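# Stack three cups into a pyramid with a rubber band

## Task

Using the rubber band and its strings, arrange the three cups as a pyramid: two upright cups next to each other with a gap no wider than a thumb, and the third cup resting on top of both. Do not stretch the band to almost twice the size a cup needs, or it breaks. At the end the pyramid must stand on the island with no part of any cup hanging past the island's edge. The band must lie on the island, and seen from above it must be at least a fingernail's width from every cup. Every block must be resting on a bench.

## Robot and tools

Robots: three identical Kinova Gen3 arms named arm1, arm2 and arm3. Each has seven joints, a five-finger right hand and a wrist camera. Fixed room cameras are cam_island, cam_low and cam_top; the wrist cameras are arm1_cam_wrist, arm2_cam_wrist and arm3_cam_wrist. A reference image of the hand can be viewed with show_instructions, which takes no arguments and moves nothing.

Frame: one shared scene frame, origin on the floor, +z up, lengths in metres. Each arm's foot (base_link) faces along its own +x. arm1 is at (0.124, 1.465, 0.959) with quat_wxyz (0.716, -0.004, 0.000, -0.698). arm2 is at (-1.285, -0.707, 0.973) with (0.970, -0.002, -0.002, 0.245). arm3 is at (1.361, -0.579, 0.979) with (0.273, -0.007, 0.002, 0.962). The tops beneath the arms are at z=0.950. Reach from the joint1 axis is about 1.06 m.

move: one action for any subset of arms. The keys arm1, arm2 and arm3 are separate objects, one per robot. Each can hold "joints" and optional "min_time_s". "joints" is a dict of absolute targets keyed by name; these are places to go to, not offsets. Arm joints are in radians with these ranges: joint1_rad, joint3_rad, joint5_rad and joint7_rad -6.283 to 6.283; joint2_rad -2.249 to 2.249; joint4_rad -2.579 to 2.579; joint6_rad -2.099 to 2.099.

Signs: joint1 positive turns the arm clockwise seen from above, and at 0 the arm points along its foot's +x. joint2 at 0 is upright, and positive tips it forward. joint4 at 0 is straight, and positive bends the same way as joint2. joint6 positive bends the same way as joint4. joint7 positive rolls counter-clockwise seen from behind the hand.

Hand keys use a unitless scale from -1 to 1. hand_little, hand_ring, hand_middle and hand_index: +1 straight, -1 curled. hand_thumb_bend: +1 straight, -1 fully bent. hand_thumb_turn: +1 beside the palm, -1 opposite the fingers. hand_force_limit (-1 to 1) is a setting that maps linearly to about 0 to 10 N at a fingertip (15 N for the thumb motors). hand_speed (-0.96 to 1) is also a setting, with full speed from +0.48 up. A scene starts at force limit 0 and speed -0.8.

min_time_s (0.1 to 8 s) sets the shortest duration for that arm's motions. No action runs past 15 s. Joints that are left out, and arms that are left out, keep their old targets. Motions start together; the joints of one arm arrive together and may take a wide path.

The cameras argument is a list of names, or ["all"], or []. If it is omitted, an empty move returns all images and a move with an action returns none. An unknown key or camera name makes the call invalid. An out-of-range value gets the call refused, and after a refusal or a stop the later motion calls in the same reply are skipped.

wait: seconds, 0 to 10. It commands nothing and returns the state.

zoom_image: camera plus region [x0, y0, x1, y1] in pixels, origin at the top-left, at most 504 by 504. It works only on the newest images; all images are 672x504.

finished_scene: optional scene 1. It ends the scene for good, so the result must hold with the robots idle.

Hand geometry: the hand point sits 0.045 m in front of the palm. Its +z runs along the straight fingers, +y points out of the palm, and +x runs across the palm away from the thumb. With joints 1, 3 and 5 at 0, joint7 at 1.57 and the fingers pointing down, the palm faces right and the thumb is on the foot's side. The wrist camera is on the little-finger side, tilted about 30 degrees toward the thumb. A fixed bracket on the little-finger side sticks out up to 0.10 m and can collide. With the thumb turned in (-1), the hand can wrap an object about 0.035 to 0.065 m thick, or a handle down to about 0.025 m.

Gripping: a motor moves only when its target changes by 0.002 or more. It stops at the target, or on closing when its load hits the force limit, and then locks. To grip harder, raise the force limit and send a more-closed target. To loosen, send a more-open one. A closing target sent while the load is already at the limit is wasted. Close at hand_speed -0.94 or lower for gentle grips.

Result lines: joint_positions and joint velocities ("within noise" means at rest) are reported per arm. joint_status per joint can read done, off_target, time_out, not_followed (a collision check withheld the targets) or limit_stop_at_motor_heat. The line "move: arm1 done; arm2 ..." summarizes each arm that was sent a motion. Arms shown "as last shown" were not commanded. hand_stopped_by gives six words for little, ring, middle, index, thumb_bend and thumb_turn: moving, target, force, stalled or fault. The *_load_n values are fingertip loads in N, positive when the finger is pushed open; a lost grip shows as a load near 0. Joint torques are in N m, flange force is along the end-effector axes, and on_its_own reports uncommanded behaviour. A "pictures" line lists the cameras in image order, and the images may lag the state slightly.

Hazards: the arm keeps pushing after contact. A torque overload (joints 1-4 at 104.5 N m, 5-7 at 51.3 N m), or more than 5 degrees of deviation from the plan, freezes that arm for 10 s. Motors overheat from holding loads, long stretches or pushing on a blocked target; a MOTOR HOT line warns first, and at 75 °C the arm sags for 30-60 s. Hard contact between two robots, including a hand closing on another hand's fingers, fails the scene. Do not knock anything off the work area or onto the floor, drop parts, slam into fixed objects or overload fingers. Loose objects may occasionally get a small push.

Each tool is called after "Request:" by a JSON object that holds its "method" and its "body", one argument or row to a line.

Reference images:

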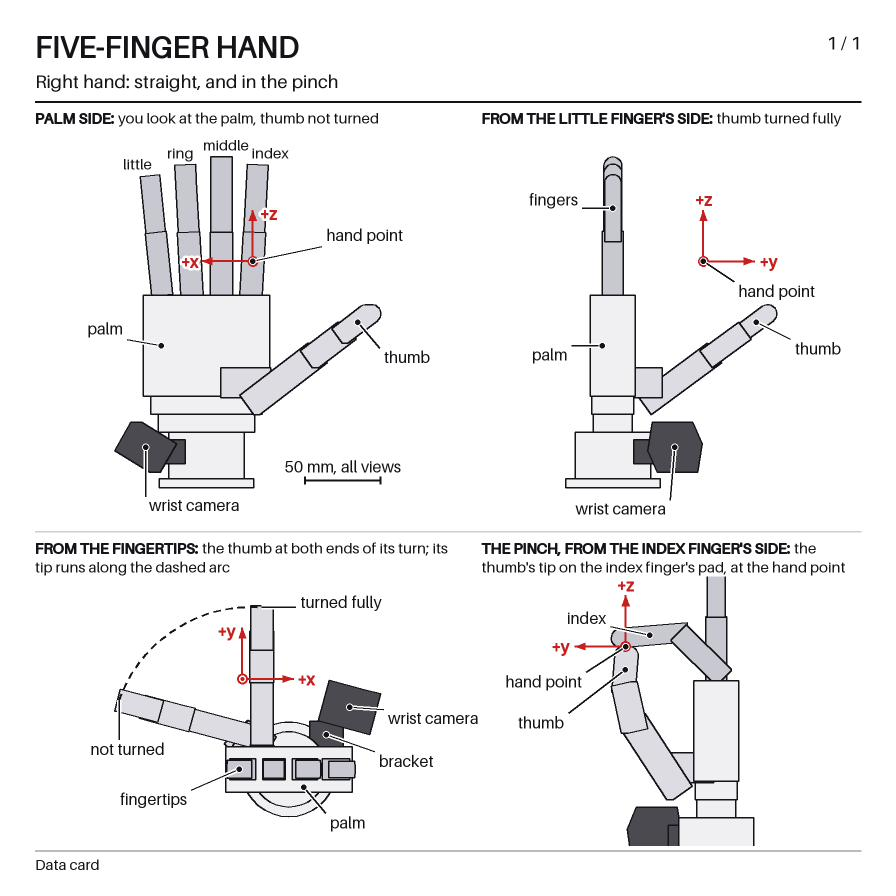

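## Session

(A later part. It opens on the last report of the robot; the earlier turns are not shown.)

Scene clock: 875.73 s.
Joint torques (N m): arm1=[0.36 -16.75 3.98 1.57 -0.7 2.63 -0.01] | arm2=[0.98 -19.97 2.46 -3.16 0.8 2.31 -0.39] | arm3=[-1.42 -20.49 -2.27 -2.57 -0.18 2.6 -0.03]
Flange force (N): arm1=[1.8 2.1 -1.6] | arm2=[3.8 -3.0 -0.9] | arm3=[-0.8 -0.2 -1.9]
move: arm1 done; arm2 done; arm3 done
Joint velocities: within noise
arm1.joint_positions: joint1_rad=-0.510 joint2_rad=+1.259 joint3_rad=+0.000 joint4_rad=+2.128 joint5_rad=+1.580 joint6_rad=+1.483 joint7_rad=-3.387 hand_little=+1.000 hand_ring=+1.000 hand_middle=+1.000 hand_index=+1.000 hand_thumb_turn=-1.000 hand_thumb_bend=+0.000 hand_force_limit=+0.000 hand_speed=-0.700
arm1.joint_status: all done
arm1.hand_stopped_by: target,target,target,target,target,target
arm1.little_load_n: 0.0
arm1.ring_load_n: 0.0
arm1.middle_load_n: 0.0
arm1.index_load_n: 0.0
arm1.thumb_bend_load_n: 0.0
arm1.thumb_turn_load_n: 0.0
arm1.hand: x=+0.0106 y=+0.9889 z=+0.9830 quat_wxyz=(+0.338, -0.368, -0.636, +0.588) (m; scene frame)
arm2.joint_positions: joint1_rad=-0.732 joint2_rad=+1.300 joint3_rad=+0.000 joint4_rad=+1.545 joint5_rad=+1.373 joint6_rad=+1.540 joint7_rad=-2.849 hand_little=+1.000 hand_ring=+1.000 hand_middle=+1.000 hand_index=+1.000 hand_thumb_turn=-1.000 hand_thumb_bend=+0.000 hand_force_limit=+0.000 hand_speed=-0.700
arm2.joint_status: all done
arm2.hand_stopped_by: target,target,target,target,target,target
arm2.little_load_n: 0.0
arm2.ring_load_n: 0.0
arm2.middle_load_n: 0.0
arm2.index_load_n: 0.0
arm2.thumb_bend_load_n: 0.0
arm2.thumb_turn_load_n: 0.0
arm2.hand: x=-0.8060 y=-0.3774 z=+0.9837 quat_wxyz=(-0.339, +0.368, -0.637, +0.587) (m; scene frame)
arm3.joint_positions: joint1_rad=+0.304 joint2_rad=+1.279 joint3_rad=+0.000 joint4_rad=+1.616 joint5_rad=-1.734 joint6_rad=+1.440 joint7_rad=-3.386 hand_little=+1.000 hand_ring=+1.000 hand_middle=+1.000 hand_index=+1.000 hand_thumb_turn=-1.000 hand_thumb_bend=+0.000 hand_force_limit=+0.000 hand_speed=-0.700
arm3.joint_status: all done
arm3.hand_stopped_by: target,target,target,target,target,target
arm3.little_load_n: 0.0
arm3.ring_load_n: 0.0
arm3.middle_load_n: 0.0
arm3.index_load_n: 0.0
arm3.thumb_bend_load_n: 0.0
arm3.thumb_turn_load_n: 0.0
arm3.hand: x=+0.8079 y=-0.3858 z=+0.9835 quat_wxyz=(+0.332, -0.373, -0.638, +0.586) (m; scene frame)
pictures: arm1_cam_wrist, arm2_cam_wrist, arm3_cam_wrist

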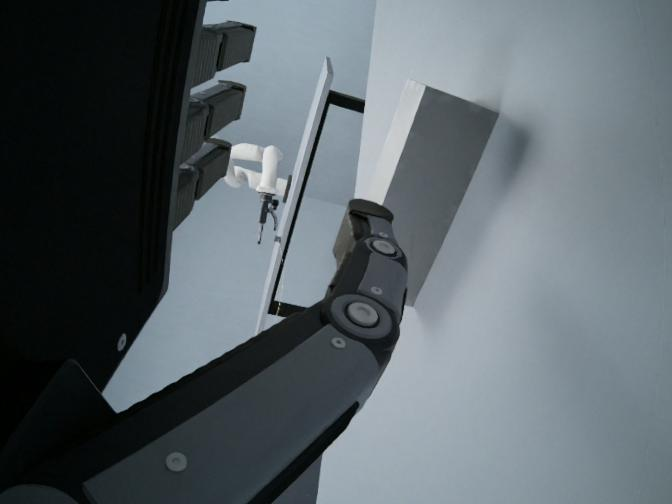

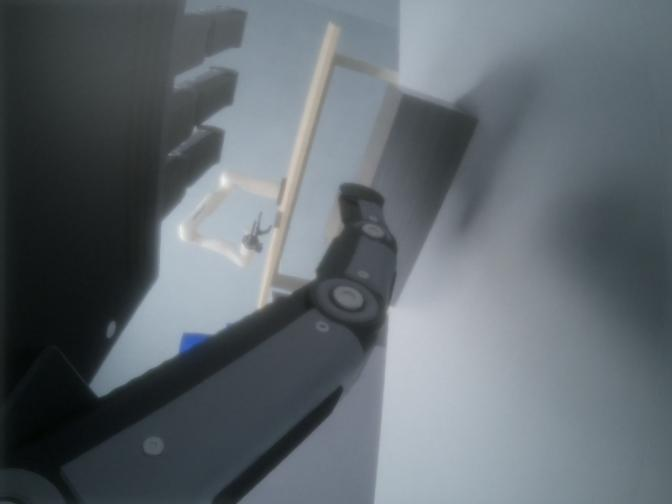

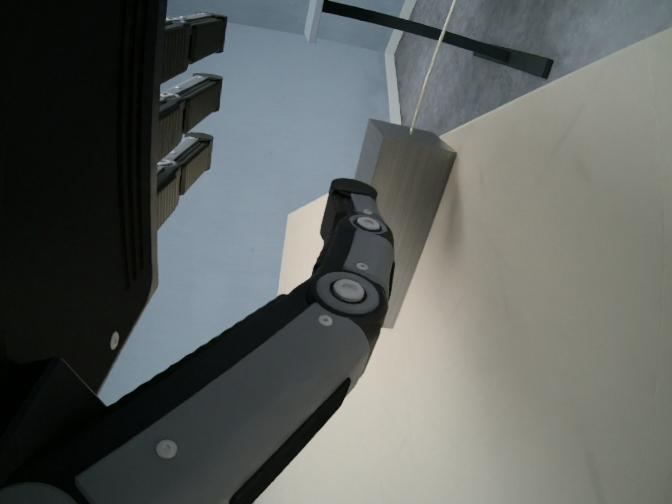

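Request:
{"method": "move", "body": {
  "arm1": {"joints":{"joint2_rad":0.8586},"min_time_s":2},
  "arm2": {"joints":{"joint2_rad":0.9495},"min_time_s":2},
  "arm3": {"joints":{"joint2_rad":0.9289},"min_time_s":2},
  "cameras": ["all"]
}}

Request:
{"method": "zoom_image", "body": {
  "camera": "cam_top",
  "region": [500, 250, 620, 370]
}}

Request:
{"method": "zoom_image", "body": {
  "camera": "cam_top",
  "region": [60, 320, 180, 440]
}}

Request:
{"method": "zoom_image", "body": {
  "camera": "cam_island",
  "region": [200, 140, 420, 440]
}}

Scene clock: 882.20 s.
Joint torques (N m): arm1=[0.28 -16.35 3.51 -1.78 0.31 2.67 -0.03] | arm2=[0.97 -19.76 1.97 -5.69 1.55 1.87 -0.43] | arm3=[-1.42 -20.28 -1.97 -5.2 -0.94 2.3 -0.05]
Flange force (N): arm1=[2.0 1.9 -1.1] | arm2=[3.2 -2.8 -1.1] | arm3=[-0.9 -0.1 -1.9]
move: arm1 done; arm2 done; arm3 done
Joint velocities: within noise
arm1.joint_positions: joint1_rad=-0.510 joint2_rad=+0.859 joint3_rad=+0.000 joint4_rad=+2.128 joint5_rad=+1.580 joint6_rad=+1.483 joint7_rad=-3.387 hand_little=+1.000 hand_ring=+1.000 hand_middle=+1.000 hand_index=+1.000 hand_thumb_turn=-1.000 hand_thumb_bend=+0.000 hand_force_limit=+0.000 hand_speed=-0.700
arm1.joint_status: all done
arm1.hand_stopped_by: target,target,target,target,target,target
arm1.little_load_n: 0.0
arm1.ring_load_n: 0.0
arm1.middle_load_n: 0.0
arm1.index_load_n: 0.0
arm1.thumb_bend_load_n: 0.0
arm1.thumb_turn_load_n: 0.0
arm1.hand: x=+0.0497 y=+0.9253 z=+1.1409 quat_wxyz=(+0.203, -0.477, -0.558, +0.648) (m; scene frame)
arm2.joint_positions: joint1_rad=-0.732 joint2_rad=+0.950 joint3_rad=+0.000 joint4_rad=+1.545 joint5_rad=+1.373 joint6_rad=+1.540 joint7_rad=-2.849 hand_little=+1.000 hand_ring=+1.000 hand_middle=+1.000 hand_index=+1.000 hand_thumb_turn=-1.000 hand_thumb_bend=+0.000 hand_force_limit=+0.000 hand_speed=-0.700
arm2.joint_status: all done
arm2.hand_stopped_by: target,target,target,target,target,target
arm2.little_load_n: -0.5
arm2.ring_load_n: 0.0
arm2.middle_load_n: 0.0
arm2.index_load_n: 0.0
arm2.thumb_bend_load_n: 0.0
arm2.thumb_turn_load_n: 0.0
arm2.hand: x=-0.7847 y=-0.3150 z=+1.1621 quat_wxyz=(-0.432, +0.273, -0.703, +0.495) (m; scene frame)
arm3.joint_positions: joint1_rad=+0.304 joint2_rad=+0.929 joint3_rad=+0.000 joint4_rad=+1.616 joint5_rad=-1.734 joint6_rad=+1.440 joint7_rad=-3.386 hand_little=+1.000 hand_ring=+1.000 hand_middle=+1.000 hand_index=+1.000 hand_thumb_turn=-1.000 hand_thumb_bend=+0.000 hand_force_limit=+0.000 hand_speed=-0.700
arm3.joint_status: all done
arm3.hand_stopped_by: target,target,target,target,target,target
arm3.little_load_n: 0.0
arm3.ring_load_n: 0.0
arm3.middle_load_n: 0.0
arm3.index_load_n: -0.5
arm3.thumb_bend_load_n: 0.0
arm3.thumb_turn_load_n: 0.0
arm3.hand: x=+0.7647 y=-0.3371 z=+1.1735 quat_wxyz=(+0.449, -0.257, -0.668, +0.535) (m; scene frame)
pictures: arm1_cam_wrist, arm2_cam_wrist, arm3_cam_wrist, cam_island, cam_low, cam_top

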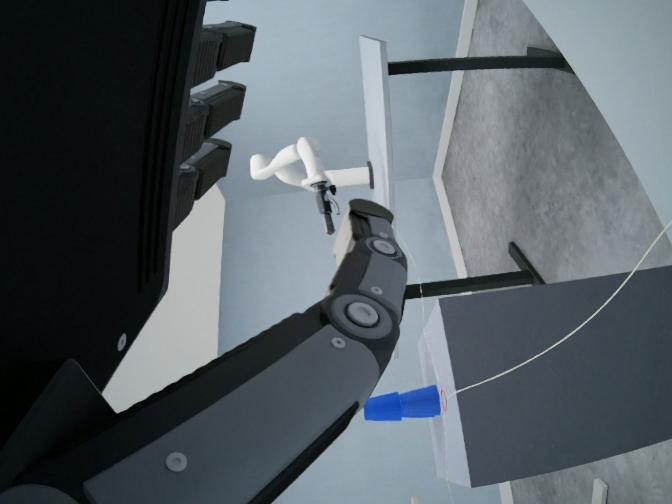

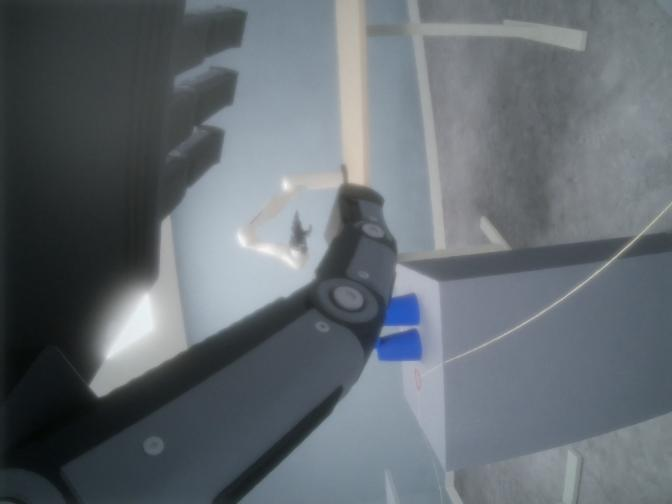

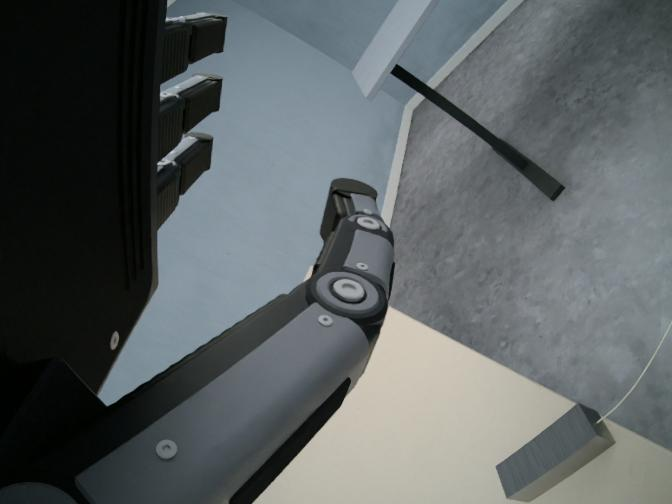

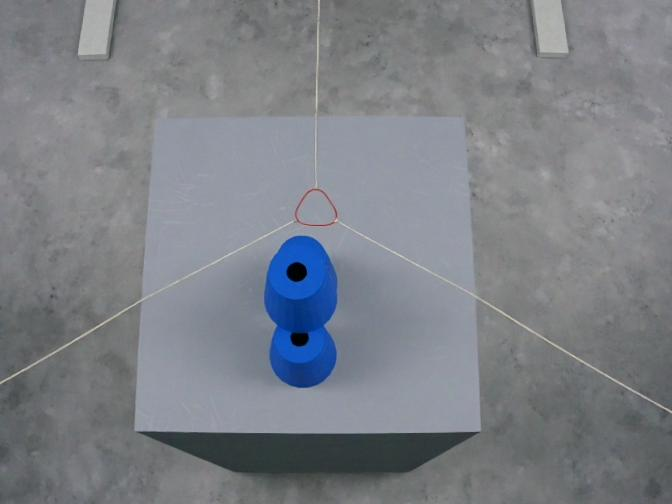

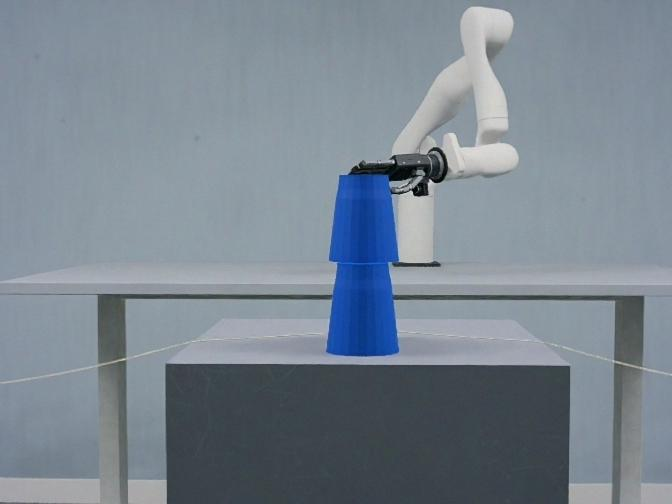

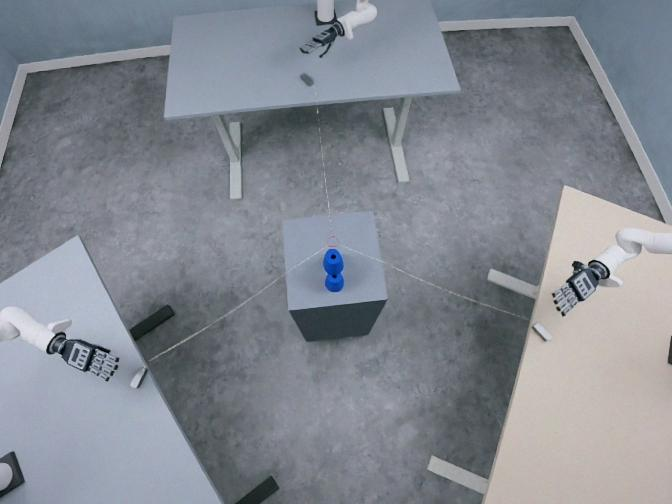

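Scaled by 4.200 from the camera's 672x504 image, which has a finer 960x720 frame.

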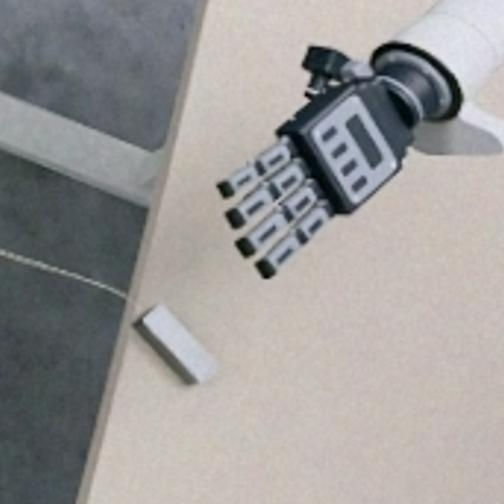

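Scaled by 4.200 from the camera's 672x504 image, which has a finer 960x720 frame.

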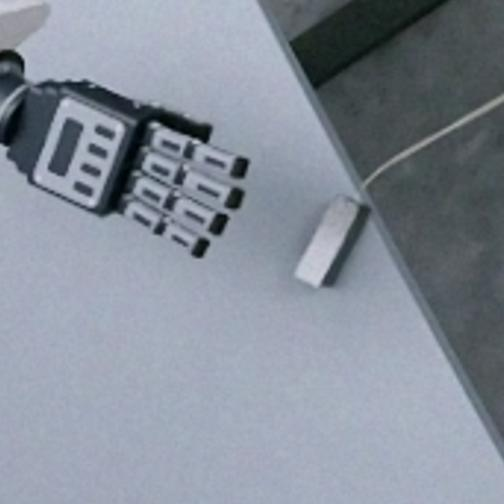

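Scaled by 1.680 from the camera's 672x504 image, which has a finer 960x720 frame.

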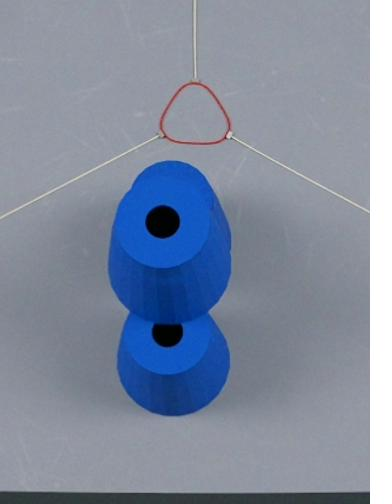

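Request:
{"method": "finished_scene", "body": {

}}

The scene is finished: the task was done.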